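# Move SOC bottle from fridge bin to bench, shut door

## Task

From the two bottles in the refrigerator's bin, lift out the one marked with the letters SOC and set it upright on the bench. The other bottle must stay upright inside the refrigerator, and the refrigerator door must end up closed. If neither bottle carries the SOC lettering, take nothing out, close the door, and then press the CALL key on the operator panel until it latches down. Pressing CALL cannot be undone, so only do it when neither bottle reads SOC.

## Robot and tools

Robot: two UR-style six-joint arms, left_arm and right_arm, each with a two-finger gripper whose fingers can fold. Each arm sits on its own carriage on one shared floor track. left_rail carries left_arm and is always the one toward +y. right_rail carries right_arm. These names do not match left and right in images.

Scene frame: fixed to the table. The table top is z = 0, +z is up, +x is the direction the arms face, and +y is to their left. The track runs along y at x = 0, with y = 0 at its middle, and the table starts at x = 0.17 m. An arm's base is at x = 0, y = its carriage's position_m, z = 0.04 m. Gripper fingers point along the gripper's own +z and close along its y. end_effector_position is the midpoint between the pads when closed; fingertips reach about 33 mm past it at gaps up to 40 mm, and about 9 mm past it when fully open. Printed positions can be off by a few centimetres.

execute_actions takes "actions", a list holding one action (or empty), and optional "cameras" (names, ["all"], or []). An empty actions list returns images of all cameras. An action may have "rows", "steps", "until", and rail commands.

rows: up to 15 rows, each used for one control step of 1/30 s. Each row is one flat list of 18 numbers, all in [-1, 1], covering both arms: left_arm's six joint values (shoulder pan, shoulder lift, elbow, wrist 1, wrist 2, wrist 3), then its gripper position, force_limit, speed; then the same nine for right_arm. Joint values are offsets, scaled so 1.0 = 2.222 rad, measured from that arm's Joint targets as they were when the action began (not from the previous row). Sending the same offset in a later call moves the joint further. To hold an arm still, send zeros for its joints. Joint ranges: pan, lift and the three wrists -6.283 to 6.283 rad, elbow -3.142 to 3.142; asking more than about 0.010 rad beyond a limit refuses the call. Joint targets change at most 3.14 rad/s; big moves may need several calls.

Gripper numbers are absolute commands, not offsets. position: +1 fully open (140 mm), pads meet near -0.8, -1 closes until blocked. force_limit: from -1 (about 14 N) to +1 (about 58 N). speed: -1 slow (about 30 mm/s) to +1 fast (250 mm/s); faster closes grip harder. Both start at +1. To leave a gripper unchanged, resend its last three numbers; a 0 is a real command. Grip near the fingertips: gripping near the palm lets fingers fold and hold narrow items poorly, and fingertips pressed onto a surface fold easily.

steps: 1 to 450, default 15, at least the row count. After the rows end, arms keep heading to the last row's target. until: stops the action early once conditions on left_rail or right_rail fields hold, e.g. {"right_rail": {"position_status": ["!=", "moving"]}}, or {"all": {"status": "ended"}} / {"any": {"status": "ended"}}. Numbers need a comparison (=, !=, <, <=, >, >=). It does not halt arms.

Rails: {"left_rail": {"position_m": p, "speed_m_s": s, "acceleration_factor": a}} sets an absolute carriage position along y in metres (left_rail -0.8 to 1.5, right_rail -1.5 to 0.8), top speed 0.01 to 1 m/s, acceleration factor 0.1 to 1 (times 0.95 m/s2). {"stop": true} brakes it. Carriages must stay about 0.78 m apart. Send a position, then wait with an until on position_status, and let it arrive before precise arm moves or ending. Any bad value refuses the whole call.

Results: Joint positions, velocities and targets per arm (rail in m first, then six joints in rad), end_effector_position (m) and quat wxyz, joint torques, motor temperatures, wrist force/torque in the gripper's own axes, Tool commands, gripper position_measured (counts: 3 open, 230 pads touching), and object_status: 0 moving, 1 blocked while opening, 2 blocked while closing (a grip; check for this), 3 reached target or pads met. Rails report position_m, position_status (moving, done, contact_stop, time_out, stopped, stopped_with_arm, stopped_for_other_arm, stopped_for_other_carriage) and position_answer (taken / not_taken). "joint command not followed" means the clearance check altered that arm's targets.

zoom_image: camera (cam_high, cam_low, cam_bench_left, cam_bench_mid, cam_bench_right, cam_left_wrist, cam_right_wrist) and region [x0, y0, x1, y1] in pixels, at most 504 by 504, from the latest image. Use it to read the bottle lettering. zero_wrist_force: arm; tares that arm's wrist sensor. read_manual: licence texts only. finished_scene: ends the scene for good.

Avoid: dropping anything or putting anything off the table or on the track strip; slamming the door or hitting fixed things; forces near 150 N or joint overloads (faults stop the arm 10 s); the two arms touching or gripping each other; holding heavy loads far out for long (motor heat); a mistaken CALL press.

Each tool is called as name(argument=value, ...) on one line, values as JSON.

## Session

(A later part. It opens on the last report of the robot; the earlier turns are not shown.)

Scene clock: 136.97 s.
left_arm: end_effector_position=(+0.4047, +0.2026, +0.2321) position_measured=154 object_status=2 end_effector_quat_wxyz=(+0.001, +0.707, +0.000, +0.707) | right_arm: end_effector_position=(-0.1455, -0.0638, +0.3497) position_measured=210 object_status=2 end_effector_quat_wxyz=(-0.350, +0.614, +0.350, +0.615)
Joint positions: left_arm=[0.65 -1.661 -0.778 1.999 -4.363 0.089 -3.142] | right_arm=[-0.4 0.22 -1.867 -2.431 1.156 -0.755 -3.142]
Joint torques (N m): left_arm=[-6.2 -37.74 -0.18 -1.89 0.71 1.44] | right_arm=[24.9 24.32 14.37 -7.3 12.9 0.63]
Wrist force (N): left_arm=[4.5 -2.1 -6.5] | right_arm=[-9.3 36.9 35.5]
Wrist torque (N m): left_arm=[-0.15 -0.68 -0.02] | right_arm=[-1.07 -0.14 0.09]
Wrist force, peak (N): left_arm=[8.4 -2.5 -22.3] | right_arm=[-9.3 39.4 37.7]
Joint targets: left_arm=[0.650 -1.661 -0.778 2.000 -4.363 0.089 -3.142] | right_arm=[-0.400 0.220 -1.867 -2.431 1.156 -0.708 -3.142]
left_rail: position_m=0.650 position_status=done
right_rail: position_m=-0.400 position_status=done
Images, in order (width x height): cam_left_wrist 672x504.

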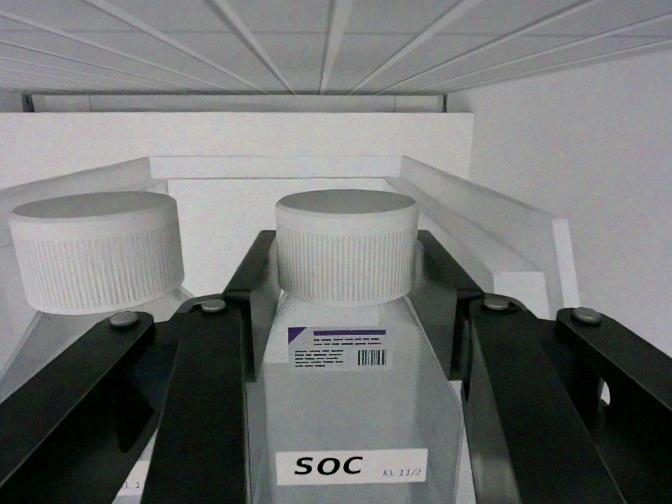

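execute_actions(actions=[{"rows":[[0,0,0,0,0,0,-0.11,0.5,-1,0,0,0,0,0,0,-1,0,-1]],"steps":25}])

execute_actions(actions=[{"rows":[[-0.0257,-0.0016,0.0052,-0.0036,0.0257,0,-0.11,0.5,-1,0,0,0,0,0,0,-1,0,-1],[-0.0514,-0.0032,0.0104,-0.0071,0.0514,0,-0.11,0.5,-1,0,0,0,0,0,0,-1,0,-1],[-0.08,-0.0065,0.0168,-0.01,0.08,0,-0.11,0.5,-1,0,0,0,0,0,0,-1,0,-1],[-0.1093,-0.0099,0.0232,-0.013,0.1097,0,-0.11,0.5,-1,0,0,0,0,0,0,-1,0,-1],[-0.16,-0.0192,0.0036,0.016,0.16,0,-0.11,0.5,-1,0,0,0,0,0,0,-1,0,-1],[-0.21,-0.0282,-0.0151,0.042,0.21,0,-0.11,0.5,-1,0,0,0,0,0,0,-1,0,-1],[-0.2561,-0.0365,-0.0324,0.0684,0.2565,0,-0.11,0.5,-1,0,0,0,0,0,0,-1,0,-1]],"steps":45}])

execute_actions(actions=[{"left_rail":{"position_m":0.8},"steps":60,"until":{"left_rail":{"position_status":["!=","moving"]}}}])

execute_actions(actions=[{"rows":[[0.177,-0.189,0.0855,0.8107,-0.4144,-0.7069,-0.11,0.5,-1,0,0,0,0,0,0,-1,0,-1]],"steps":60}], cameras=["cam_left_wrist","cam_high","cam_right_wrist"])

Scene clock: 159.03 s.
left_arm: end_effector_position=(+0.4048, +0.2027, +0.2321) position_measured=143 object_status=3 end_effector_quat_wxyz=(+0.001, +0.707, +0.000, +0.707) | right_arm: end_effector_position=(-0.1455, -0.0638, +0.3497) position_measured=210 object_status=2 end_effector_quat_wxyz=(-0.350, +0.614, +0.350, +0.615)
Joint positions: left_arm=[0.65 -1.66 -0.778 2 -4.363 0.089 -3.142] | right_arm=[-0.4 0.22 -1.867 -2.431 1.156 -0.755 -3.142]
Joint torques (N m): left_arm=[5.91 -46.6 -0.46 -1.94 -1.53 1.62] | right_arm=[13.53 24.21 28.25 -9.18 12.84 0.72]
Wrist force (N): left_arm=[4.3 -1.7 0.4] | right_arm=[-9.1 36.3 34.8]
Wrist torque (N m): left_arm=[0.05 -0.59 -0.04] | right_arm=[-1.06 -0.20 0.08]
Wrist force, peak (N): left_arm=[7.0 -2.3 -4.8] | right_arm=[-9.3 37.3 36.0]
Joint targets: left_arm=[0.650 -1.661 -0.778 2.000 -4.363 0.089 -3.142] | right_arm=[-0.400 0.220 -1.867 -2.431 1.156 -0.708 -3.142]
left_rail: position_m=0.650 position_status=done
right_rail: position_m=-0.400 position_status=done

Scene clock: 160.73 s.
left_arm: end_effector_position=(+0.1311, +0.1998, +0.2801) position_measured=143 object_status=3 end_effector_quat_wxyz=(+0.001, +0.707, +0.001, +0.707) | right_arm: end_effector_position=(-0.1455, -0.0638, +0.3497) position_measured=210 object_status=2 end_effector_quat_wxyz=(-0.350, +0.614, +0.350, +0.615)
Joint positions: left_arm=[0.65 -2.23 -0.859 1.928 -4.211 0.659 -3.142] | right_arm=[-0.4 0.22 -1.867 -2.431 1.156 -0.755 -3.142]
Joint torques (N m): left_arm=[-9.69 -51.67 -16.87 4.64 1.79 1.49] | right_arm=[13.56 24.62 29.95 -9.66 12.81 0.65]
Wrist force (N): left_arm=[-0.2 1.0 1.6] | right_arm=[-9.5 36.8 35.2]
Wrist torque (N m): left_arm=[0.23 -0.43 0.13] | right_arm=[-1.01 -0.19 0.09]
Wrist force, peak (N): left_arm=[5.2 3.2 9.2] | right_arm=[-9.6 37.0 35.5]
Joint targets: left_arm=[0.650 -2.230 -0.859 1.928 -4.211 0.659 -3.142] | right_arm=[-0.400 0.220 -1.867 -2.431 1.156 -0.708 -3.142]
left_rail: position_m=0.650 position_status=done
right_rail: position_m=-0.400 position_status=done

Scene clock: 161.80 s.
left_arm: end_effector_position=(+0.1311, +0.3497, +0.2801) position_measured=143 object_status=3 end_effector_quat_wxyz=(+0.001, +0.707, +0.001, +0.707) | right_arm: end_effector_position=(-0.1455, -0.0638, +0.3497) position_measured=210 object_status=2 end_effector_quat_wxyz=(-0.350, +0.614, +0.350, +0.615)
Joint positions: left_arm=[0.8 -2.23 -0.859 1.927 -4.211 0.659 -3.142] | right_arm=[-0.4 0.22 -1.867 -2.431 1.156 -0.755 -3.142]
Joint torques (N m): left_arm=[-4.21 -48.45 -6.13 1.33 -0.11 1.46] | right_arm=[13.56 24.43 30.07 -9.85 13.01 0.6]
Wrist force (N): left_arm=[-0.1 1.1 1.7] | right_arm=[-9.6 36.9 35.5]
Wrist torque (N m): left_arm=[0.26 -0.45 0.13] | right_arm=[-1.02 -0.17 0.08]
Wrist force, peak (N): left_arm=[-0.5 2.7 1.7] | right_arm=[-9.7 37.1 35.4]
Joint targets: left_arm=[0.800 -2.230 -0.859 1.928 -4.211 0.659 -3.142] | right_arm=[-0.400 0.220 -1.867 -2.431 1.156 -0.708 -3.142]
Tool commands: left_gripper/position=-0.11 left_gripper/force_limit=+0.5 left_gripper/speed=-1.0 right_gripper/position=-1.0 right_gripper/force_limit=+0.0 right_gripper/speed=-1.0
left_rail: position_m=0.800 position_status=done
right_rail: position_m=-0.400 position_status=done

Scene clock: 164.00 s.
left_arm: end_effector_position=(+0.2916, +0.2189, +0.2375) position_measured=143 object_status=3 end_effector_quat_wxyz=(+0.081, +0.786, -0.104, +0.603) | right_arm: end_effector_position=(-0.1455, -0.0638, +0.3497) position_measured=210 object_status=2 end_effector_quat_wxyz=(-0.350, +0.614, +0.350, +0.615)
Joint positions: left_arm=[0.8 -1.836 -1.279 2.117 -2.41 -0.262 -4.713] | right_arm=[-0.4 0.22 -1.867 -2.431 1.156 -0.755 -3.142]
Joint torques (N m): left_arm=[8.87 -43.66 -9.66 -0.01 0.69 -1.96] | right_arm=[13.89 24.33 29.3 -10.04 12.92 0.57]
Wrist force (N): left_arm=[-0.4 1.0 1.2] | right_arm=[-10.0 36.6 35.3]
Wrist torque (N m): left_arm=[0.23 -0.39 0.11] | right_arm=[-1.07 -0.09 0.08]
Wrist force, peak (N): left_arm=[-9.5 0.5 -11.8] | right_arm=[-9.7 37.0 35.5]
Joint targets: left_arm=[0.800 -1.836 -1.279 2.117 -2.410 -0.262 -4.713] | right_arm=[-0.400 0.220 -1.867 -2.431 1.156 -0.708 -3.142]
left_rail: position_m=0.800 position_status=done
right_rail: position_m=-0.400 position_status=done
Images, in order (width x height): cam_high 672x504, cam_left_wrist 672x504, cam_right_wrist 672x504.

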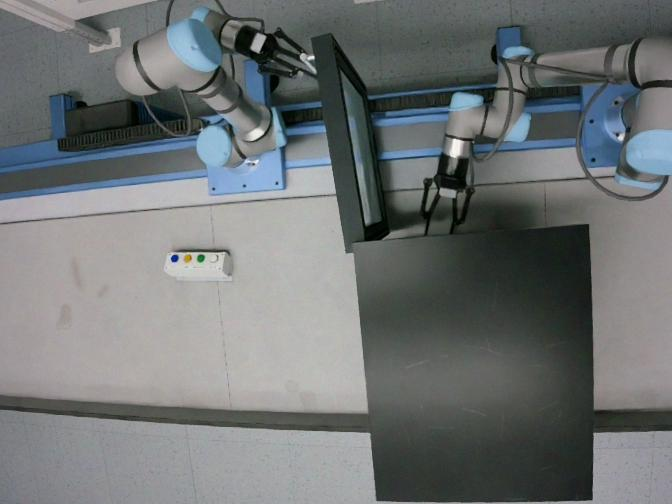

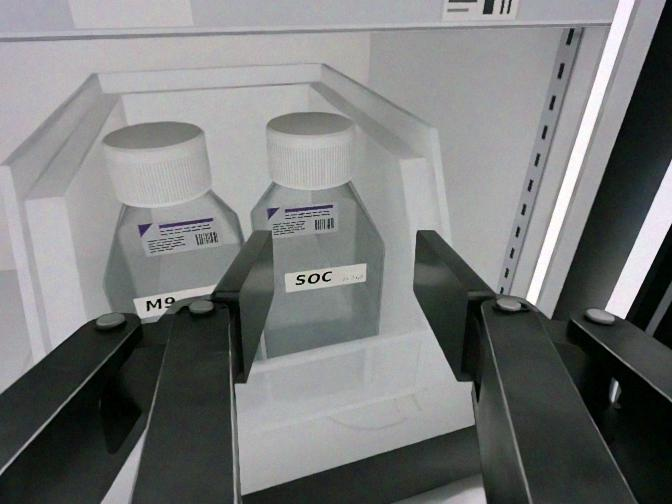

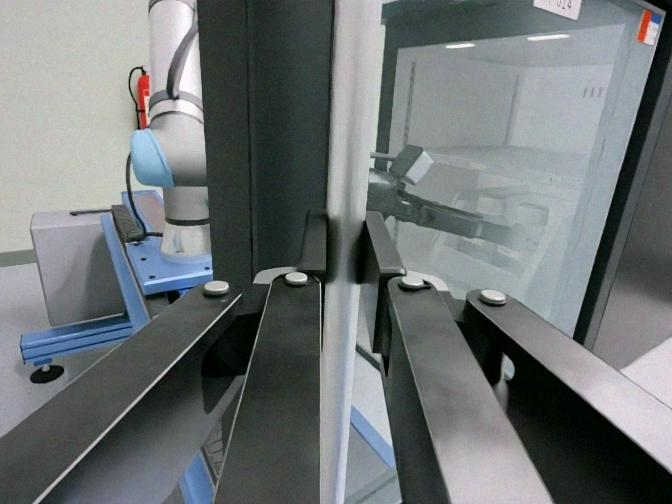

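execute_actions(actions=[{"rows":[[0.03,0.023,-0.036,0.0123,0,0,-0.11,0.5,-1,0,0,0,0,0,0,-1,0,-1],[0.066,0.0507,-0.0777,0.027,0,0,-0.11,0.5,-1,0,0,0,0,0,0,-1,0,-1]],"steps":30}], cameras=["cam_left_wrist"])

Scene clock: 165.90 s.
left_arm: end_effector_position=(+0.3660, +0.2062, +0.2375) position_measured=143 object_status=3 end_effector_quat_wxyz=(+0.037, +0.792, -0.047, +0.608) | right_arm: end_effector_position=(-0.1455, -0.0638, +0.3497) position_measured=210 object_status=2 end_effector_quat_wxyz=(-0.350, +0.614, +0.350, +0.615)
Joint positions: left_arm=[0.8 -1.69 -1.167 1.945 -2.35 -0.262 -4.713] | right_arm=[-0.4 0.22 -1.867 -2.431 1.156 -0.755 -3.142]
Joint torques (N m): left_arm=[9.48 -27.05 -26.2 -0.03 3.94 -1.69] | right_arm=[13.97 23.92 30.09 -10.27 12.92 0.57]
Wrist force (N): left_arm=[-0.1 1.0 1.2] | right_arm=[-9.6 36.8 35.1]
Wrist torque (N m): left_arm=[0.24 -0.44 0.11] | right_arm=[-1.03 -0.17 0.08]
Wrist force, peak (N): left_arm=[-2.4 -0.9 -5.4] | right_arm=[-9.7 37.1 35.4]
Joint targets: left_arm=[0.800 -1.690 -1.167 1.945 -2.350 -0.262 -4.713] | right_arm=[-0.400 0.220 -1.867 -2.431 1.156 -0.708 -3.142]
left_rail: position_m=0.800 position_status=done
right_rail: position_m=-0.400 position_status=done
Images, in order (width x height): cam_left_wrist 672x504.

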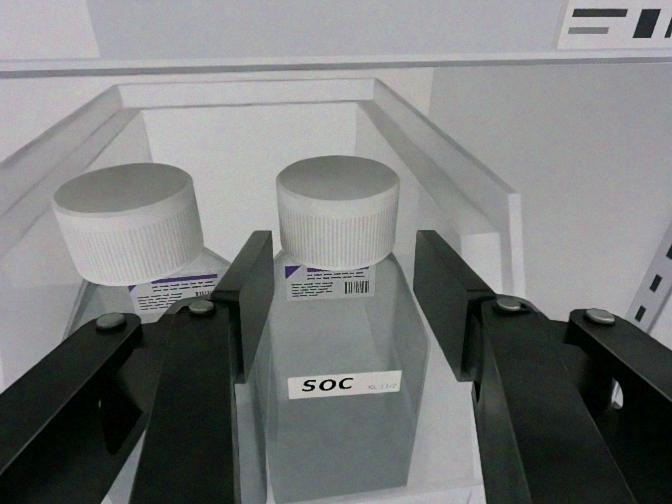

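execute_actions(actions=[{"rows":[[0,0,0,0,0,0,-0.15,0.5,-1,0,0,0,0,0,0,-1,0,-1],[0.008,0.0067,-0.0109,0.0042,0,0,-0.15,0.5,-1,0,0,0,0,0,0,-1,0,-1],[0.0164,0.0134,-0.0218,0.0084,0,0,-0.15,0.5,-1,0,0,0,0,0,0,-1,0,-1],[0.0246,0.02,-0.0327,0.0126,0,0,-0.15,0.5,-1,0,0,0,0,0,0,-1,0,-1],[0.0328,0.0269,-0.0436,0.0167,0,0,-0.15,0.5,-1,0,0,0,0,0,0,-1,0,-1]],"steps":35}], cameras=["cam_left_wrist"])

Scene clock: 168.27 s.
left_arm: end_effector_position=(+0.4076, +0.2014, +0.2405) position_measured=148 object_status=3 end_effector_quat_wxyz=(+0.015, +0.790, -0.018, +0.613) | right_arm: end_effector_position=(-0.1455, -0.0638, +0.3497) position_measured=210 object_status=2 end_effector_quat_wxyz=(-0.350, +0.614, +0.350, +0.615)
Joint positions: left_arm=[0.8 -1.617 -1.107 1.848 -2.313 -0.251 -4.713] | right_arm=[-0.4 0.22 -1.867 -2.431 1.156 -0.755 -3.142]
Joint torques (N m): left_arm=[14.3 -0.92 -14.38 3.4 -9.06 -1.28] | right_arm=[14.38 24.25 29.93 -10.04 12.86 0.57]
Wrist force (N): left_arm=[45.7 -13.5 -30.2] | right_arm=[-16.7 37.4 35.9]
Wrist torque (N m): left_arm=[1.04 -0.39 0.40] | right_arm=[-1.05 0.01 0.08]
Wrist force, peak (N): left_arm=[45.8 -15.3 -31.4] | right_arm=[-16.6 37.5 36.0]
Joint targets: left_arm=[0.800 -1.617 -1.107 1.848 -2.313 -0.262 -4.713] | right_arm=[-0.400 0.220 -1.867 -2.431 1.156 -0.708 -3.142]
left_rail: position_m=0.800 position_status=done
right_rail: position_m=-0.400 position_status=done
Images, in order (width x height): cam_left_wrist 672x504.

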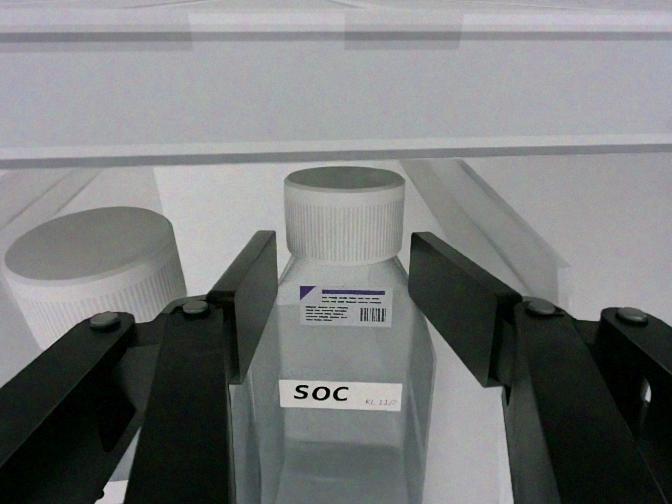

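execute_actions(actions=[{"rows":[[-0.0164,-0.0134,0.0218,-0.0084,0,0,-0.15,0.5,-1,0,0,0,0,0,0,-1,0,-1],[-0.0328,-0.0269,0.0436,-0.0167,0,0,-0.15,0.5,-1,0,0,0,0,0,0,-1,0,-1]],"steps":25}])

execute_actions(actions=[{"rows":[[-0.0093,0.057,0.0285,-0.0853,0.1178,0,-0.11,0.5,-1,0,0,0,0,0,0,-1,0,-1]],"steps":35}], cameras=["cam_left_wrist"])

Scene clock: 175.00 s.
left_arm: end_effector_position=(+0.3660, +0.2062, +0.2375) position_measured=148 object_status=3 end_effector_quat_wxyz=(+0.037, +0.792, -0.047, +0.608) | right_arm: end_effector_position=(-0.1455, -0.0638, +0.3497) position_measured=210 object_status=2 end_effector_quat_wxyz=(-0.350, +0.614, +0.350, +0.615)
Joint positions: left_arm=[0.8 -1.69 -1.167 1.945 -2.35 -0.262 -4.713] | right_arm=[-0.4 0.22 -1.867 -2.431 1.156 -0.755 -3.142]
Joint torques (N m): left_arm=[-9.99 -49.88 -11.05 -5.65 3.98 -0.06] | right_arm=[14.28 24.46 27.06 -10.26 12.96 0.57]
Wrist force (N): left_arm=[1.2 2.1 1.4] | right_arm=[-13.1 36.0 34.8]
Wrist torque (N m): left_arm=[0.47 -0.72 0.11] | right_arm=[-1.00 -0.12 0.08]
Wrist force, peak (N): left_arm=[46.0 -14.0 -30.3] | right_arm=[-16.7 37.8 36.0]
Joint targets: left_arm=[0.800 -1.690 -1.167 1.945 -2.350 -0.262 -4.713] | right_arm=[-0.400 0.220 -1.867 -2.431 1.156 -0.708 -3.142]
left_rail: position_m=0.800 position_status=done
right_rail: position_m=-0.400 position_status=done

Scene clock: 176.37 s.
left_arm: end_effector_position=(+0.3654, +0.2063, +0.2459) position_measured=143 object_status=3 end_effector_quat_wxyz=(+0.050, +0.705, -0.049, +0.705) | right_arm: end_effector_position=(-0.1455, -0.0638, +0.3497) position_measured=210 object_status=2 end_effector_quat_wxyz=(-0.350, +0.614, +0.350, +0.615)
Joint positions: left_arm=[0.8 -1.71 -1.04 2.008 -2.539 0 -4.713] | right_arm=[-0.4 0.22 -1.867 -2.431 1.156 -0.755 -3.142]
Joint torques (N m): left_arm=[-9.17 -28.97 -8.34 -5.93 3.9 0.22] | right_arm=[14.32 25.14 26.14 -10.12 12.9 0.51]
Wrist force (N): left_arm=[1.2 2.3 1.5] | right_arm=[-13.4 36.1 34.5]
Wrist torque (N m): left_arm=[0.52 -0.75 0.12] | right_arm=[-0.98 -0.06 0.08]
Wrist force, peak (N): left_arm=[11.3 3.0 0.9] | right_arm=[-13.5 36.0 34.8]
Joint targets: left_arm=[0.800 -1.710 -1.040 2.008 -2.539 0.000 -4.713] | right_arm=[-0.400 0.220 -1.867 -2.431 1.156 -0.708 -3.142]
left_rail: position_m=0.800 position_status=done
right_rail: position_m=-0.400 position_status=done
Images, in order (width x height): cam_left_wrist 672x504.

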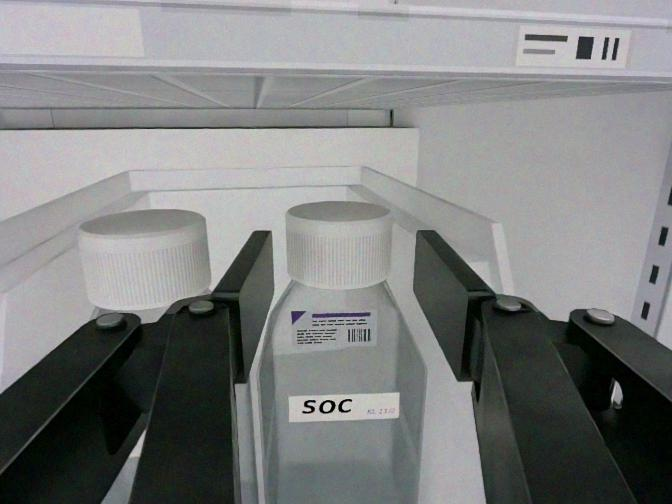

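execute_actions(actions=[{"rows":[[0.0102,0.0073,-0.0144,0.0072,0,0,-0.11,0.5,-1,0,0,0,0,0,0,-1,0,-1],[0.0205,0.0146,-0.0289,0.0143,0,0,-0.11,0.5,-1,0,0,0,0,0,0,-1,0,-1],[0.0307,0.0218,-0.0433,0.0215,0,0,-0.11,0.5,-1,0,0,0,0,0,0,-1,0,-1],[0.041,0.0291,-0.0577,0.0286,0,0,-0.11,0.5,-1,0,0,0,0,0,0,-1,0,-1]],"steps":30}], cameras=["cam_left_wrist"])

Scene clock: 179.43 s.
left_arm: end_effector_position=(+0.4158, +0.1987, +0.2460) position_measured=143 object_status=3 end_effector_quat_wxyz=(+0.017, +0.707, -0.017, +0.707) | right_arm: end_effector_position=(-0.1455, -0.0638, +0.3497) position_measured=210 object_status=2 end_effector_quat_wxyz=(-0.350, +0.614, +0.350, +0.615)
Joint positions: left_arm=[0.8 -1.619 -0.975 1.88 -2.476 0 -4.713] | right_arm=[-0.4 0.22 -1.867 -2.431 1.156 -0.755 -3.142]
Joint torques (N m): left_arm=[9.85 -32.27 -23.12 -0.01 0.83 0.55] | right_arm=[13.44 24.25 24.8 -10.16 12.92 0.33]
Wrist force (N): left_arm=[1.3 2.4 1.4] | right_arm=[-13.2 36.4 34.6]
Wrist torque (N m): left_arm=[0.52 -0.77 0.13] | right_arm=[-0.97 -0.08 0.08]
Wrist force, peak (N): left_arm=[10.8 -1.1 -22.6] | right_arm=[-13.4 38.8 36.7]
Joint targets: left_arm=[0.800 -1.619 -0.975 1.880 -2.476 0.000 -4.713] | right_arm=[-0.400 0.220 -1.867 -2.431 1.156 -0.708 -3.142]
left_rail: position_m=0.800 position_status=done
right_rail: position_m=-0.400 position_status=done
Images, in order (width x height): cam_left_wrist 672x504.

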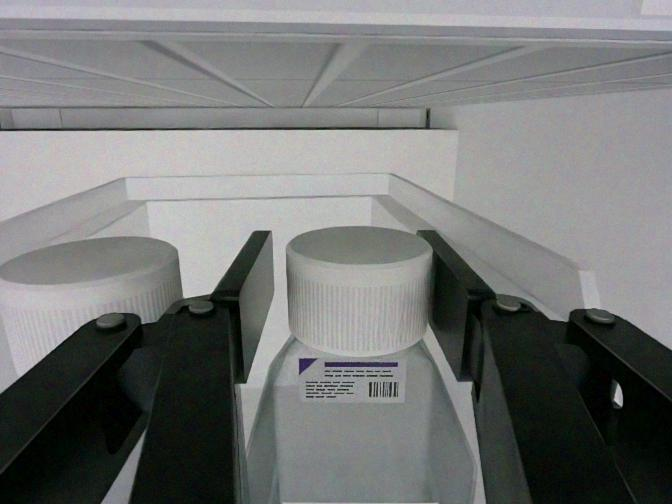

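execute_actions(actions=[{"left_rail":{"position_m":0.7955},"steps":20}])

execute_actions(actions=[{"rows":[[0,0,0,0,0,0,-1,0,-1,0,0,0,0,0,0,-1,0,-1]],"steps":50}], cameras=["cam_left_wrist"])

Scene clock: 181.07 s.
left_arm: end_effector_position=(+0.4159, +0.1942, +0.2460) position_measured=143 object_status=3 end_effector_quat_wxyz=(+0.017, +0.707, -0.017, +0.707) | right_arm: end_effector_position=(-0.1455, -0.0638, +0.3497) position_measured=210 object_status=2 end_effector_quat_wxyz=(-0.350, +0.614, +0.350, +0.615)
Joint positions: left_arm=[0.795 -1.619 -0.975 1.88 -2.476 0 -4.713] | right_arm=[-0.4 0.22 -1.867 -2.431 1.156 -0.755 -3.142]
Joint torques (N m): left_arm=[-1.58 -41.26 -16.56 -0.49 1.26 1.03] | right_arm=[13.59 23.82 24.57 -10.1 12.96 0.38]
Wrist force (N): left_arm=[1.2 2.5 1.3] | right_arm=[-13.2 36.3 34.9]
Wrist torque (N m): left_arm=[0.54 -0.74 0.13] | right_arm=[-1.00 -0.07 0.08]
Wrist force, peak (N): left_arm=[1.5 3.7 1.6] | right_arm=[-13.2 36.7 34.9]
Joint targets: left_arm=[0.795 -1.619 -0.975 1.880 -2.476 0.000 -4.713] | right_arm=[-0.400 0.220 -1.867 -2.431 1.156 -0.708 -3.142]
Tool commands: left_gripper/position=-0.11 left_gripper/force_limit=+0.5 left_gripper/speed=-1.0 right_gripper/position=-1.0 right_gripper/force_limit=+0.0 right_gripper/speed=-1.0
left_rail: position_m=0.795 position_status=done
right_rail: position_m=-0.400 position_status=done

Scene clock: 183.60 s.
left_arm: end_effector_position=(+0.4158, +0.1942, +0.2461) position_measured=247 object_status=0 end_effector_quat_wxyz=(+0.018, +0.707, -0.017, +0.707) | right_arm: end_effector_position=(-0.1455, -0.0638, +0.3497) position_measured=210 object_status=2 end_effector_quat_wxyz=(-0.350, +0.614, +0.350, +0.615)
Joint positions: left_arm=[0.795 -1.619 -0.975 1.88 -2.476 0 -4.713] | right_arm=[-0.4 0.22 -1.867 -2.431 1.156 -0.755 -3.142]
Joint torques (N m): left_arm=[-5.19 -24.19 -8.24 -1.64 -7.38 1.36] | right_arm=[14.42 24.18 23.28 -10.19 12.89 0.37]
Wrist force (N): left_arm=[39.3 -3.1 -5.0] | right_arm=[-15.6 37.0 35.5]
Wrist torque (N m): left_arm=[-0.47 -1.98 -0.23] | right_arm=[-1.02 -0.05 0.07]
Wrist force, peak (N): left_arm=[39.4 -3.0 -5.2] | right_arm=[-15.9 37.1 35.5]
Joint targets: left_arm=[0.795 -1.619 -0.975 1.880 -2.476 0.000 -4.713] | right_arm=[-0.400 0.220 -1.867 -2.431 1.156 -0.708 -3.142]
left_rail: position_m=0.795 position_status=done
right_rail: position_m=-0.400 position_status=done
Images, in order (width x height): cam_left_wrist 672x504.

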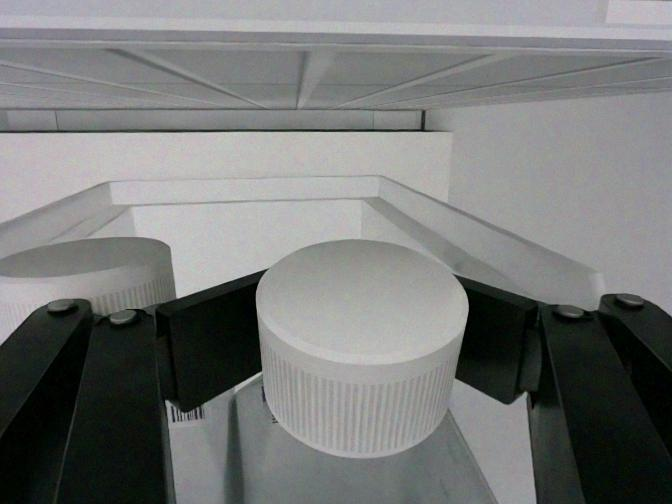

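execute_actions(actions=[{"rows":[[0,0,0,0,0,0,-0.11,0,-1,0,0,0,0,0,0,-1,0,-1]],"steps":70}], cameras=["cam_left_wrist"])

Scene clock: 186.90 s.
left_arm: end_effector_position=(+0.4158, +0.1942, +0.2460) position_measured=143 object_status=3 end_effector_quat_wxyz=(+0.017, +0.707, -0.017, +0.707) | right_arm: end_effector_position=(-0.1455, -0.0638, +0.3497) position_measured=210 object_status=2 end_effector_quat_wxyz=(-0.350, +0.614, +0.350, +0.615)
Joint positions: left_arm=[0.795 -1.619 -0.975 1.88 -2.476 0 -4.713] | right_arm=[-0.4 0.22 -1.867 -2.431 1.156 -0.755 -3.142]
Joint torques (N m): left_arm=[7.5 -54.35 -11.82 -0.75 2.94 2.07] | right_arm=[14.31 24.48 22.49 -10.05 12.97 0.38]
Wrist force (N): left_arm=[1.6 1.9 1.6] | right_arm=[-13.4 36.3 34.7]
Wrist torque (N m): left_arm=[0.43 -0.83 0.13] | right_arm=[-1.01 -0.08 0.09]
Wrist force, peak (N): left_arm=[40.8 -3.1 -5.1] | right_arm=[-16.1 37.2 35.4]
Joint targets: left_arm=[0.795 -1.619 -0.975 1.880 -2.476 0.000 -4.713] | right_arm=[-0.400 0.220 -1.867 -2.431 1.156 -0.708 -3.142]
left_rail: position_m=0.795 position_status=done
right_rail: position_m=-0.400 position_status=done
Images, in order (width x height): cam_left_wrist 672x504.

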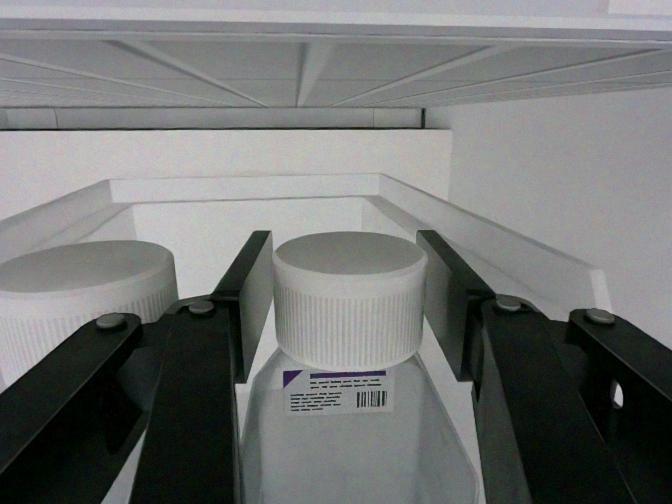

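execute_actions(actions=[{"rows":[[-0.0102,-0.0073,0.0144,-0.0072,0,0,-0.11,0,-1,0,0,0,0,0,0,-1,0,-1],[-0.0205,-0.0146,0.0289,-0.0143,0,0,-0.11,0,-1,0,0,0,0,0,0,-1,0,-1],[-0.041,-0.0291,0.0577,-0.0286,0,0,-0.11,0,-1,0,0,0,0,0,0,-1,0,-1]],"steps":25}])

execute_actions(actions=[{"rows":[[0.0041,-0.0913,-0.0428,0.1342,-0.1571,0,-0.11,0,-1,0,0,0,0,0,0,-1,0,-1]],"steps":30}], cameras=["cam_left_wrist"])

Scene clock: 190.43 s.
left_arm: end_effector_position=(+0.3655, +0.2018, +0.2459) position_measured=143 object_status=3 end_effector_quat_wxyz=(+0.050, +0.705, -0.049, +0.705) | right_arm: end_effector_position=(-0.1455, -0.0638, +0.3497) position_measured=210 object_status=2 end_effector_quat_wxyz=(-0.350, +0.614, +0.350, +0.615)
Joint positions: left_arm=[0.795 -1.71 -1.04 2.008 -2.539 0 -4.713] | right_arm=[-0.4 0.22 -1.867 -2.431 1.156 -0.755 -3.142]
Joint torques (N m): left_arm=[-9.5 -52.62 -7.74 -5.82 1.46 1.92] | right_arm=[14.92 24.62 20.49 -10.03 13.07 0.34]
Wrist force (N): left_arm=[1.6 2.0 1.7] | right_arm=[-13.4 36.3 34.9]
Wrist torque (N m): left_arm=[0.45 -0.83 0.12] | right_arm=[-0.99 -0.07 0.08]
Wrist force, peak (N): left_arm=[1.1 3.1 5.6] | right_arm=[-13.5 36.6 35.1]
Joint targets: left_arm=[0.795 -1.710 -1.040 2.008 -2.539 0.000 -4.713] | right_arm=[-0.400 0.220 -1.867 -2.431 1.156 -0.708 -3.142]
left_rail: position_m=0.795 position_status=done
right_rail: position_m=-0.400 position_status=done

Scene clock: 191.63 s.
left_arm: end_effector_position=(+0.3513, +0.2008, +0.2548) position_measured=143 object_status=3 end_effector_quat_wxyz=(+0.038, +0.817, -0.053, +0.572) | right_arm: end_effector_position=(-0.1455, -0.0638, +0.3497) position_measured=210 object_status=2 end_effector_quat_wxyz=(-0.350, +0.614, +0.350, +0.615)
Joint positions: left_arm=[0.796 -1.701 -1.243 1.913 -2.241 -0.349 -4.713] | right_arm=[-0.4 0.22 -1.867 -2.431 1.156 -0.755 -3.142]
Joint torques (N m): left_arm=[8.76 -48.96 -27.16 -0.04 0.84 2.09] | right_arm=[14.83 24.97 19.3 -10.23 12.97 0.35]
Wrist force (N): left_arm=[1.6 1.8 1.1] | right_arm=[-13.6 36.1 34.9]
Wrist torque (N m): left_arm=[0.40 -0.80 0.11] | right_arm=[-1.04 -0.03 0.08]
Wrist force, peak (N): left_arm=[-8.7 0.7 2.0] | right_arm=[-13.5 36.4 34.9]
Joint targets: left_arm=[0.795 -1.701 -1.243 1.913 -2.241 -0.349 -4.713] | right_arm=[-0.400 0.220 -1.867 -2.431 1.156 -0.708 -3.142]
left_rail: position_m=0.796 position_m_goal=0.795 position_status=done
right_rail: position_m=-0.400 position_status=done
Images, in order (width x height): cam_left_wrist 672x504.

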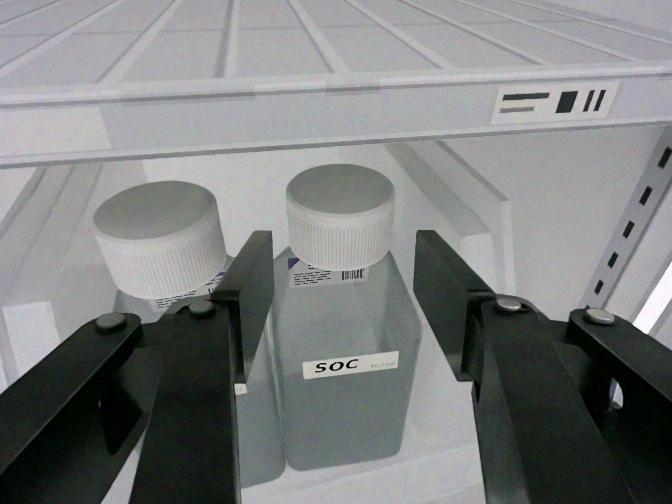

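execute_actions(actions=[{"rows":[[0.0077,0.0069,-0.0099,0.0029,0,0,-0.11,0,-1,0,0,0,0,0,0,-1,0,-1],[0.0154,0.0139,-0.0197,0.0059,0,0,-0.11,0,-1,0,0,0,0,0,0,-1,0,-1],[0.0231,0.0208,-0.0296,0.0088,0,0,-0.11,0,-1,0,0,0,0,0,0,-1,0,-1],[0.0312,0.0281,-0.0401,0.0118,0,0,-0.11,0,-1,0,0,0,0,0,0,-1,0,-1]],"steps":30}], cameras=["cam_left_wrist"])

Scene clock: 193.80 s.
left_arm: end_effector_position=(+0.3898, +0.1953, +0.2538) position_measured=143 object_status=3 end_effector_quat_wxyz=(+0.018, +0.819, -0.025, +0.573) | right_arm: end_effector_position=(-0.1455, -0.0638, +0.3497) position_measured=210 object_status=2 end_effector_quat_wxyz=(-0.350, +0.614, +0.350, +0.615)
Joint positions: left_arm=[0.795 -1.632 -1.18 1.824 -2.215 -0.349 -4.713] | right_arm=[-0.4 0.22 -1.867 -2.431 1.156 -0.755 -3.142]
Joint torques (N m): left_arm=[9.45 -27.79 -27.98 -0.03 3.23 1.94] | right_arm=[13.92 23.97 19.43 -10.23 12.96 0.36]
Wrist force (N): left_arm=[2.1 1.7 1.3] | right_arm=[-13.2 36.3 34.8]
Wrist torque (N m): left_arm=[0.39 -0.89 0.10] | right_arm=[-1.01 -0.11 0.08]
Wrist force, peak (N): left_arm=[2.3 2.0 2.7] | right_arm=[-13.5 36.5 34.9]
Joint targets: left_arm=[0.795 -1.632 -1.180 1.824 -2.215 -0.349 -4.713] | right_arm=[-0.400 0.220 -1.867 -2.431 1.156 -0.708 -3.142]
left_rail: position_m=0.795 position_status=done
right_rail: position_m=-0.400 position_status=done
Images, in order (width x height): cam_left_wrist 672x504.

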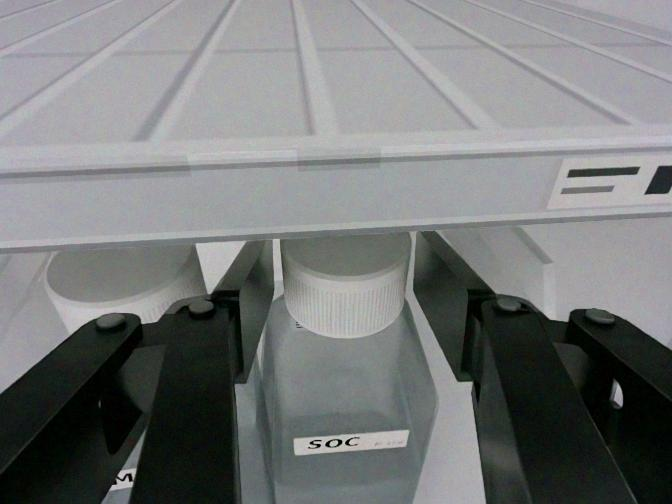

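execute_actions(actions=[{"rows":[[0,0,0,0,0,0,-1,0,-1,0,0,0,0,0,0,-1,0,-1]],"steps":50}], cameras=["cam_left_wrist"])

Scene clock: 196.30 s.
left_arm: end_effector_position=(+0.3898, +0.1954, +0.2538) position_measured=161 object_status=2 end_effector_quat_wxyz=(+0.018, +0.819, -0.025, +0.573) | right_arm: end_effector_position=(-0.1455, -0.0638, +0.3497) position_measured=210 object_status=2 end_effector_quat_wxyz=(-0.350, +0.614, +0.350, +0.615)
Joint positions: left_arm=[0.796 -1.632 -1.18 1.824 -2.215 -0.349 -4.713] | right_arm=[-0.4 0.22 -1.867 -2.431 1.156 -0.755 -3.142]
Joint torques (N m): left_arm=[8.67 -27.99 -21.9 -0.9 1.52 1.9] | right_arm=[15.01 24.24 17.45 -10.15 12.9 0.34]
Wrist force (N): left_arm=[4.5 1.2 -1.1] | right_arm=[-14.2 36.7 35.1]
Wrist torque (N m): left_arm=[0.36 -0.83 0.05] | right_arm=[-1.00 0.00 0.08]
Wrist force, peak (N): left_arm=[5.0 1.3 -1.5] | right_arm=[-14.2 36.8 35.2]
Joint targets: left_arm=[0.795 -1.632 -1.180 1.824 -2.215 -0.349 -4.713] | right_arm=[-0.400 0.220 -1.867 -2.431 1.156 -0.708 -3.142]
left_rail: position_m=0.796 position_m_goal=0.795 position_status=done
right_rail: position_m=-0.400 position_status=done
Images, in order (width x height): cam_left_wrist 672x504.

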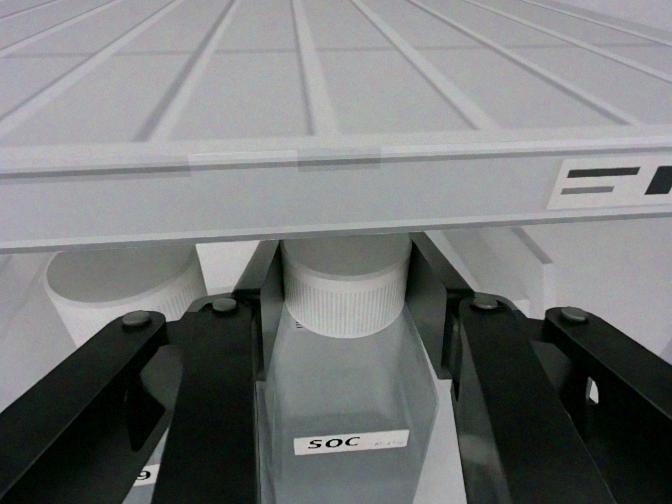

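execute_actions(actions=[{"rows":[[0,-0.0017,-0.0019,0.0036,0,0,-1,0,-1,0,0,0,0,0,0,-1,0,-1],[0,-0.0034,-0.0038,0.0072,0,0,-1,0,-1,0,0,0,0,0,0,-1,0,-1],[0,-0.005,-0.0056,0.0108,0,0,-1,0,-1,0,0,0,0,0,0,-1,0,-1]],"steps":30}], cameras=["cam_left_wrist"])

Scene clock: 205.63 s.
left_arm: end_effector_position=(+0.3897, +0.1943, +0.2630) position_measured=161 object_status=2 end_effector_quat_wxyz=(+0.018, +0.819, -0.025, +0.573) | right_arm: end_effector_position=(-0.1455, -0.0638, +0.3497) position_measured=210 object_status=2 end_effector_quat_wxyz=(-0.350, +0.614, +0.350, +0.615)
Joint positions: left_arm=[0.796 -1.632 -1.192 1.812 -2.191 -0.349 -4.713] | right_arm=[-0.4 0.22 -1.867 -2.431 1.156 -0.755 -3.142]
Joint torques (N m): left_arm=[4.75 -53.72 -29.35 -0.38 4.9 1.65] | right_arm=[14.91 24.15 14.95 -10.16 12.94 0.08]
Wrist force (N): left_arm=[-1.8 1.5 2.3] | right_arm=[-13.1 36.4 35.0]
Wrist torque (N m): left_arm=[0.35 -0.87 0.10] | right_arm=[-0.98 -0.08 0.08]
Wrist force, peak (N): left_arm=[5.1 1.4 -1.5] | right_arm=[-14.0 36.8 35.3]
Joint targets: left_arm=[0.795 -1.632 -1.192 1.812 -2.191 -0.349 -4.713] | right_arm=[-0.400 0.220 -1.867 -2.431 1.156 -0.708 -3.142]
left_rail: position_m=0.796 position_m_goal=0.795 position_status=done
right_rail: position_m=-0.400 position_status=done
Images, in order (width x height): cam_left_wrist 672x504.

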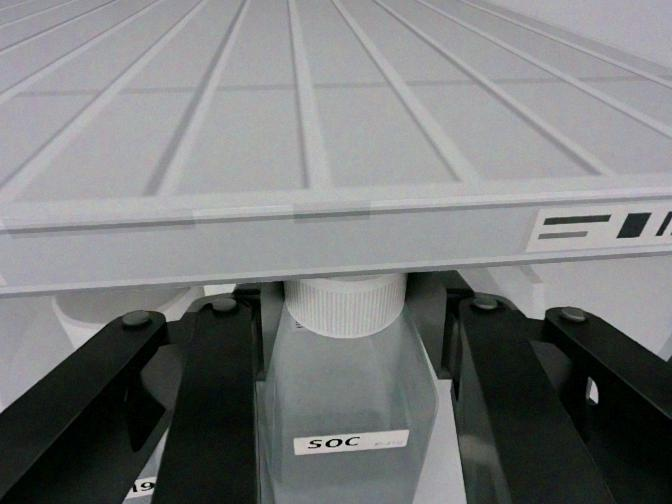

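execute_actions(actions=[{"rows":[[-0.0034,0.005,0.009,-0.014,0.0157,0,-1,0,-1,0,0,0,0,0,0,-1,0,-1],[-0.0068,0.0099,0.0181,-0.028,0.0314,0,-1,0,-1,0,0,0,0,0,0,-1,0,-1],[-0.0101,0.0149,0.0271,-0.0419,0.0472,0,-1,0,-1,0,0,0,0,0,0,-1,0,-1],[-0.0135,0.0198,0.0362,-0.0559,0.0629,0,-1,0,-1,0,0,0,0,0,0,-1,0,-1],[-0.0169,0.0248,0.0452,-0.0699,0.0786,0,-1,0,-1,0,0,0,0,0,0,-1,0,-1]],"steps":30}], cameras=["cam_left_wrist"])

Scene clock: 207.77 s.
left_arm: end_effector_position=(+0.3826, +0.1963, +0.2594) position_measured=161 object_status=2 end_effector_quat_wxyz=(+0.032, +0.765, -0.038, +0.642) | right_arm: end_effector_position=(-0.1455, -0.0638, +0.3497) position_measured=210 object_status=2 end_effector_quat_wxyz=(-0.350, +0.614, +0.350, +0.615)
Joint positions: left_arm=[0.796 -1.669 -1.136 1.912 -2.346 -0.175 -4.713] | right_arm=[-0.4 0.22 -1.867 -2.431 1.156 -0.755 -3.142]
Joint torques (N m): left_arm=[-9.69 -30.48 -12.59 -6.08 4.9 1.71] | right_arm=[15.45 24.13 13.06 -10.14 12.92 0.2]
Wrist force (N): left_arm=[-2.2 1.7 2.1] | right_arm=[-13.0 36.1 35.1]
Wrist torque (N m): left_arm=[0.37 -0.89 0.11] | right_arm=[-1.06 -0.10 0.08]
Wrist force, peak (N): left_arm=[-4.5 1.8 2.2] | right_arm=[-13.2 36.5 35.1]
Joint targets: left_arm=[0.795 -1.669 -1.136 1.912 -2.346 -0.175 -4.713] | right_arm=[-0.400 0.220 -1.867 -2.431 1.156 -0.708 -3.142]
left_rail: position_m=0.796 position_m_goal=0.795 position_status=done
right_rail: position_m=-0.400 position_status=done
Images, in order (width x height): cam_left_wrist 672x504.

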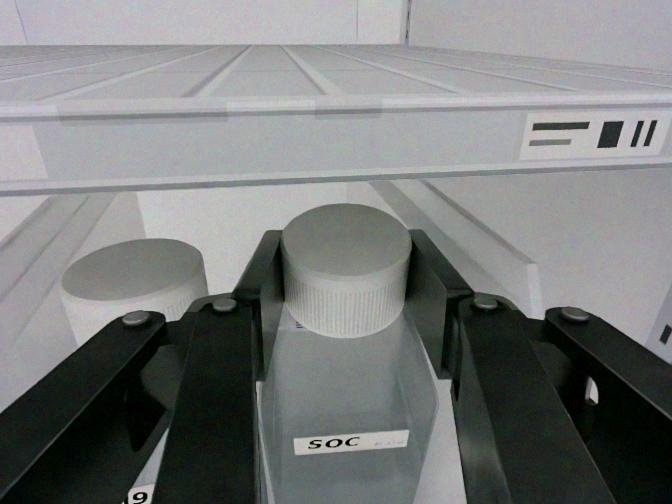

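execute_actions(actions=[{"rows":[[-0.0032,0.0072,0.0076,-0.0148,0.0158,0,-1,0,-1,0,0,0,0,0,0,-1,0,-1],[-0.0065,0.0143,0.0151,-0.0296,0.0315,0,-1,0,-1,0,0,0,0,0,0,-1,0,-1],[-0.0097,0.0215,0.0227,-0.0443,0.0473,0,-1,0,-1,0,0,0,0,0,0,-1,0,-1],[-0.013,0.0286,0.0302,-0.0591,0.063,0,-1,0,-1,0,0,0,0,0,0,-1,0,-1],[-0.0162,0.0358,0.0378,-0.0739,0.0788,0,-1,0,-1,0,0,0,0,0,0,-1,0,-1]],"steps":25}])

execute_actions(actions=[{"rows":[[-0.0036,0.0092,0.0054,-0.0146,0.0157,0,-1,0,-1,0,0,0,0,0,0,-1,0,-1],[-0.0071,0.0184,0.0107,-0.0292,0.0314,0,-1,0,-1,0,0,0,0,0,0,-1,0,-1],[-0.0107,0.0276,0.0161,-0.0437,0.0471,0,-1,0,-1,0,0,0,0,0,0,-1,0,-1],[-0.0142,0.0368,0.0214,-0.0583,0.0628,0,-1,0,-1,0,0,0,0,0,0,-1,0,-1],[-0.0178,0.046,0.0268,-0.0729,0.0785,0,-1,0,-1,0,0,0,0,0,0,-1,0,-1]],"steps":25}], cameras=["cam_left_wrist"])

Scene clock: 210.10 s.
left_arm: end_effector_position=(+0.3679, +0.2005, +0.2563) position_measured=161 object_status=2 end_effector_quat_wxyz=(+0.048, +0.705, -0.047, +0.706) | right_arm: end_effector_position=(-0.1455, -0.0638, +0.3497) position_measured=210 object_status=2 end_effector_quat_wxyz=(-0.350, +0.614, +0.350, +0.615)
Joint positions: left_arm=[0.796 -1.705 -1.057 1.996 -2.51 0 -4.713] | right_arm=[-0.4 0.22 -1.867 -2.431 1.156 -0.755 -3.142]
Joint torques (N m): left_arm=[-9.48 -32.5 -10.42 -6.15 5.17 1.6] | right_arm=[15.05 23.8 11.44 -10.29 12.93 0.21]
Wrist force (N): left_arm=[-3.0 2.2 1.8] | right_arm=[-13.3 36.2 34.7]
Wrist torque (N m): left_arm=[0.48 -1.07 0.19] | right_arm=[-1.02 -0.02 0.09]
Wrist force, peak (N): left_arm=[-4.8 2.3 1.8] | right_arm=[-13.5 36.6 34.8]
Joint targets: left_arm=[0.795 -1.705 -1.057 1.996 -2.511 0.001 -4.713] | right_arm=[-0.400 0.220 -1.867 -2.431 1.156 -0.708 -3.142]
left_rail: position_m=0.796 position_m_goal=0.795 position_status=done
right_rail: position_m=-0.400 position_status=done

Scene clock: 211.13 s.
left_arm: end_effector_position=(+0.3425, +0.2044, +0.2539) position_measured=161 object_status=2 end_effector_quat_wxyz=(+0.067, +0.640, -0.055, +0.763) | right_arm: end_effector_position=(-0.1455, -0.0638, +0.3497) position_measured=210 object_status=2 end_effector_quat_wxyz=(-0.350, +0.614, +0.350, +0.615)
Joint positions: left_arm=[0.796 -1.745 -0.955 2.055 -2.672 0.175 -4.713] | right_arm=[-0.4 0.22 -1.867 -2.431 1.156 -0.755 -3.142]
Joint torques (N m): left_arm=[-9.63 -31.47 -5.88 -6.13 5.12 1.68] | right_arm=[15.97 24.25 12.61 -10.3 12.93 0.18]
Wrist force (N): left_arm=[-2.7 2.8 1.4] | right_arm=[-13.0 36.3 34.7]
Wrist torque (N m): left_arm=[0.45 -0.97 0.13] | right_arm=[-0.99 -0.08 0.08]
Wrist force, peak (N): left_arm=[-4.8 1.7 0.8] | right_arm=[-13.2 36.3 35.1]
Joint targets: left_arm=[0.795 -1.745 -0.955 2.055 -2.673 0.175 -4.713] | right_arm=[-0.400 0.220 -1.867 -2.431 1.156 -0.708 -3.142]
left_rail: position_m=0.796 position_m_goal=0.795 position_status=done
right_rail: position_m=-0.400 position_status=done
Images, in order (width x height): cam_left_wrist 672x504.

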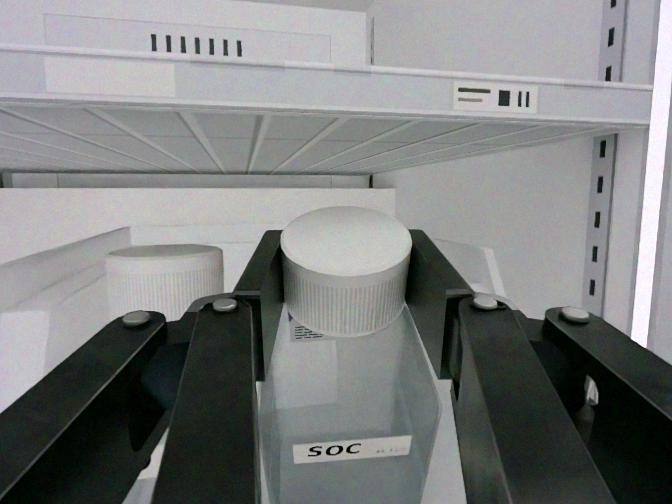

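execute_actions(actions=[{"rows":[[-0.0025,0.0141,-0.0049,-0.0259,0.0131,0.0179,-1,0,-1,0,0,0,0,0,0,-1,0,-1],[-0.005,0.0282,-0.0099,-0.0518,0.0261,0.0358,-1,0,-1,0,0,0,0,0,0,-1,0,-1],[-0.0074,0.0422,-0.0148,-0.0777,0.0392,0.0536,-1,0,-1,0,0,0,0,0,0,-1,0,-1],[-0.0099,0.0563,-0.0198,-0.1036,0.0522,0.0715,-1,0,-1,0,0,0,0,0,0,-1,0,-1],[-0.0124,0.0704,-0.0247,-0.1295,0.0653,0.0894,-1,0,-1,0,0,0,0,0,0,-1,0,-1]],"steps":25}], cameras=["cam_left_wrist"])

execute_actions(actions=[{"rows":[[-0.0064,0.0015,-0.0013,-0.0145,0.0054,0.0154,-1,0,-1,0,0,0,0,0,0,-1,0,-1],[-0.0128,0.003,-0.0025,-0.029,0.0108,0.0308,-1,0,-1,0,0,0,0,0,0,-1,0,-1],[-0.0191,0.0045,-0.0038,-0.0435,0.0162,0.0463,-1,0,-1,0,0,0,0,0,0,-1,0,-1],[-0.0255,0.006,-0.005,-0.058,0.0216,0.0617,-1,0,-1,0,0,0,0,0,0,-1,0,-1]],"steps":25}], cameras=["cam_left_wrist","cam_right_wrist"])

Scene clock: 213.53 s.
left_arm: end_effector_position=(+0.3163, +0.2025, +0.2557) position_measured=161 object_status=2 end_effector_quat_wxyz=(+0.056, +0.586, -0.041, +0.807) | right_arm: end_effector_position=(-0.1455, -0.0638, +0.3497) position_measured=210 object_status=2 end_effector_quat_wxyz=(-0.350, +0.614, +0.350, +0.615)
Joint positions: left_arm=[0.796 -1.772 -0.798 2.001 -2.96 0.32 -4.515] | right_arm=[-0.4 0.22 -1.867 -2.431 1.156 -0.755 -3.142]
Joint torques (N m): left_arm=[-8.83 -33.56 -18.52 -5.72 5.13 2.03] | right_arm=[14.97 24.2 10.96 -10.21 12.95 0.16]
Wrist force (N): left_arm=[-2.6 3.4 1.2] | right_arm=[-13.0 36.3 34.8]
Wrist torque (N m): left_arm=[0.48 -0.86 -0.01] | right_arm=[-0.99 -0.09 0.08]
Wrist force, peak (N): left_arm=[-2.8 3.4 1.2] | right_arm=[-13.1 36.5 35.1]
Joint targets: left_arm=[0.795 -1.772 -0.798 2.001 -2.960 0.320 -4.514] | right_arm=[-0.400 0.220 -1.867 -2.431 1.156 -0.708 -3.142]
left_rail: position_m=0.796 position_m_goal=0.795 position_status=done
right_rail: position_m=-0.400 position_status=done
Images, in order (width x height): cam_left_wrist 672x504.

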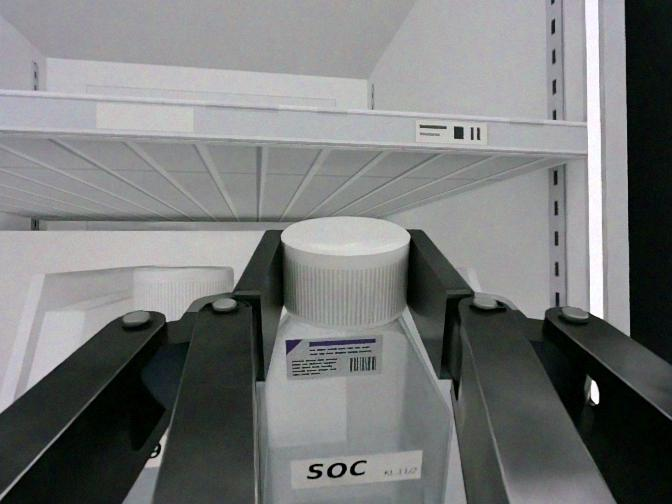

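Scene clock: 214.57 s.
left_arm: end_effector_position=(+0.2814, +0.2025, +0.2739) position_measured=161 object_status=2 end_effector_quat_wxyz=(+0.057, +0.572, -0.040, +0.817) | right_arm: end_effector_position=(-0.1455, -0.0638, +0.3497) position_measured=210 object_status=2 end_effector_quat_wxyz=(-0.350, +0.614, +0.350, +0.615)
Joint positions: left_arm=[0.796 -1.829 -0.785 1.99 -3.089 0.368 -4.377] | right_arm=[-0.4 0.22 -1.867 -2.431 1.156 -0.755 -3.142]
Joint torques (N m): left_arm=[-10.18 -35.15 -18.67 -5.53 4.85 1.92] | right_arm=[15.78 24.17 10.65 -10.11 12.98 0.19]
Wrist force (N): left_arm=[-3.0 2.1 2.4] | right_arm=[-13.3 36.0 34.9]
Wrist torque (N m): left_arm=[0.45 -0.69 0.09] | right_arm=[-1.01 -0.05 0.08]
Wrist force, peak (N): left_arm=[-4.7 1.3 4.7] | right_arm=[-13.0 36.2 34.8]
Joint targets: left_arm=[0.795 -1.829 -0.785 1.990 -3.089 0.368 -4.377] | right_arm=[-0.400 0.220 -1.867 -2.431 1.156 -0.708 -3.142]
left_rail: position_m=0.796 position_m_goal=0.795 position_status=done
right_rail: position_m=-0.400 position_status=done
Images, in order (width x height): cam_left_wrist 672x504, cam_right_wrist 672x504.

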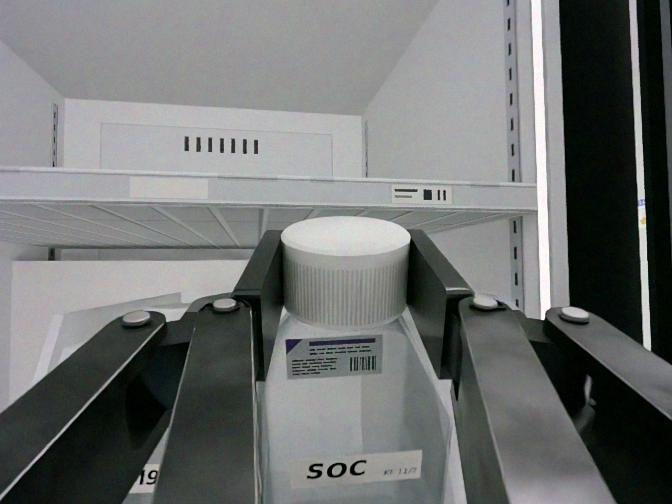

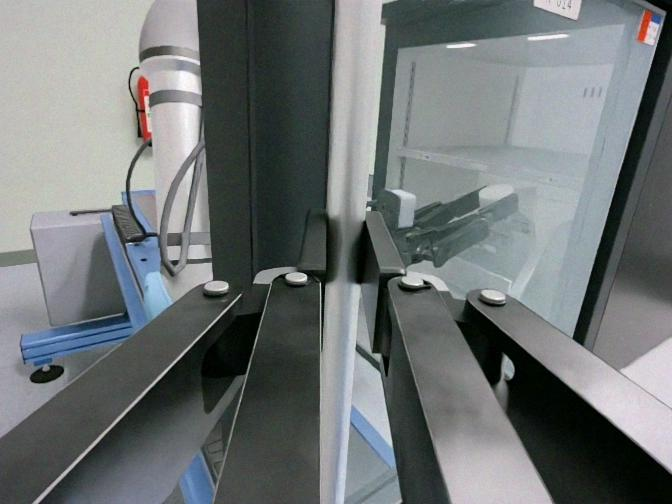

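execute_actions(actions=[{"rows":[[-0.009,-0.0062,-0.0022,-0.0122,0.0036,0.0221,-1,0,-1,0,0,0,0,0,0,-1,0,-1],[-0.018,-0.0125,-0.0045,-0.0243,0.0072,0.0441,-1,0,-1,0,0,0,0,0,0,-1,0,-1],[-0.0271,-0.0187,-0.0067,-0.0365,0.0108,0.0662,-1,0,-1,0,0,0,0,0,0,-1,0,-1],[-0.0361,-0.0249,-0.0089,-0.0486,0.0144,0.0883,-1,0,-1,0,0,0,0,0,0,-1,0,-1]],"steps":20}])

execute_actions(actions=[{"rows":[[-0.0097,-0.0095,-0.0048,-0.0038,0.0053,0.0197,-1,0,-1,0,0,0,0,0,0,-1,0,-1],[-0.0193,-0.0189,-0.0096,-0.0075,0.0106,0.0395,-1,0,-1,0,0,0,0,0,0,-1,0,-1],[-0.029,-0.0284,-0.0144,-0.0113,0.0158,0.0592,-1,0,-1,0,0,0,0,0,0,-1,0,-1],[-0.0386,-0.0378,-0.0192,-0.015,0.0211,0.0789,-1,0,-1,0,0,0,0,0,0,-1,0,-1]],"steps":25}], cameras=["cam_left_wrist"])

Scene clock: 216.70 s.
left_arm: end_effector_position=(+0.2363, +0.2024, +0.3184) position_measured=161 object_status=2 end_effector_quat_wxyz=(+0.057, +0.572, -0.040, +0.817) | right_arm: end_effector_position=(-0.1455, -0.0638, +0.3497) position_measured=210 object_status=2 end_effector_quat_wxyz=(-0.350, +0.614, +0.350, +0.615)
Joint positions: left_arm=[0.796 -1.909 -0.84 1.97 -3.197 0.4 -4.181] | right_arm=[-0.4 0.22 -1.867 -2.431 1.156 -0.755 -3.142]
Joint torques (N m): left_arm=[-9.88 -57.69 -19.13 -4.95 4.31 1.88] | right_arm=[14.71 23.45 9.29 -10.22 12.76 0.24]
Wrist force (N): left_arm=[-2.8 2.1 1.7] | right_arm=[-13.2 36.2 34.4]
Wrist torque (N m): left_arm=[0.47 -0.71 0.08] | right_arm=[-0.98 -0.06 0.08]
Wrist force, peak (N): left_arm=[-8.5 1.2 4.6] | right_arm=[-13.0 36.2 34.8]
Joint targets: left_arm=[0.795 -1.909 -0.840 1.970 -3.197 0.400 -4.181] | right_arm=[-0.400 0.220 -1.867 -2.431 1.156 -0.708 -3.142]
left_rail: position_m=0.796 position_m_goal=0.795 position_status=done
right_rail: position_m=-0.400 position_status=done

Scene clock: 217.73 s.
left_arm: end_effector_position=(+0.1862, +0.2024, +0.3784) position_measured=161 object_status=2 end_effector_quat_wxyz=(+0.057, +0.572, -0.040, +0.817) | right_arm: end_effector_position=(-0.1455, -0.0638, +0.3497) position_measured=210 object_status=2 end_effector_quat_wxyz=(-0.350, +0.614, +0.350, +0.615)
Joint positions: left_arm=[0.796 -1.995 -0.924 1.927 -3.23 0.447 -4.006] | right_arm=[-0.4 0.22 -1.867 -2.431 1.156 -0.755 -3.142]
Joint torques (N m): left_arm=[-9.45 -56.37 -21.69 -4.4 4.2 1.76] | right_arm=[15.51 24.01 8.92 -10.18 13.06 0.22]
Wrist force (N): left_arm=[-2.5 2.4 0.7] | right_arm=[-12.9 36.3 34.9]
Wrist torque (N m): left_arm=[0.52 -0.83 0.09] | right_arm=[-1.00 -0.13 0.08]
Wrist force, peak (N): left_arm=[-9.5 0.5 3.7] | right_arm=[-13.1 36.4 35.2]
Joint targets: left_arm=[0.795 -1.995 -0.924 1.927 -3.230 0.447 -4.006] | right_arm=[-0.400 0.220 -1.867 -2.431 1.156 -0.708 -3.142]
left_rail: position_m=0.796 position_m_goal=0.795 position_status=done
right_rail: position_m=-0.400 position_status=done
Images, in order (width x height): cam_left_wrist 672x504.

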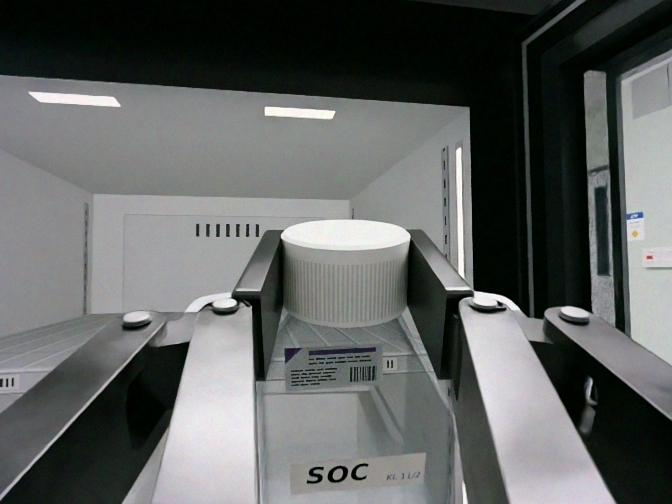

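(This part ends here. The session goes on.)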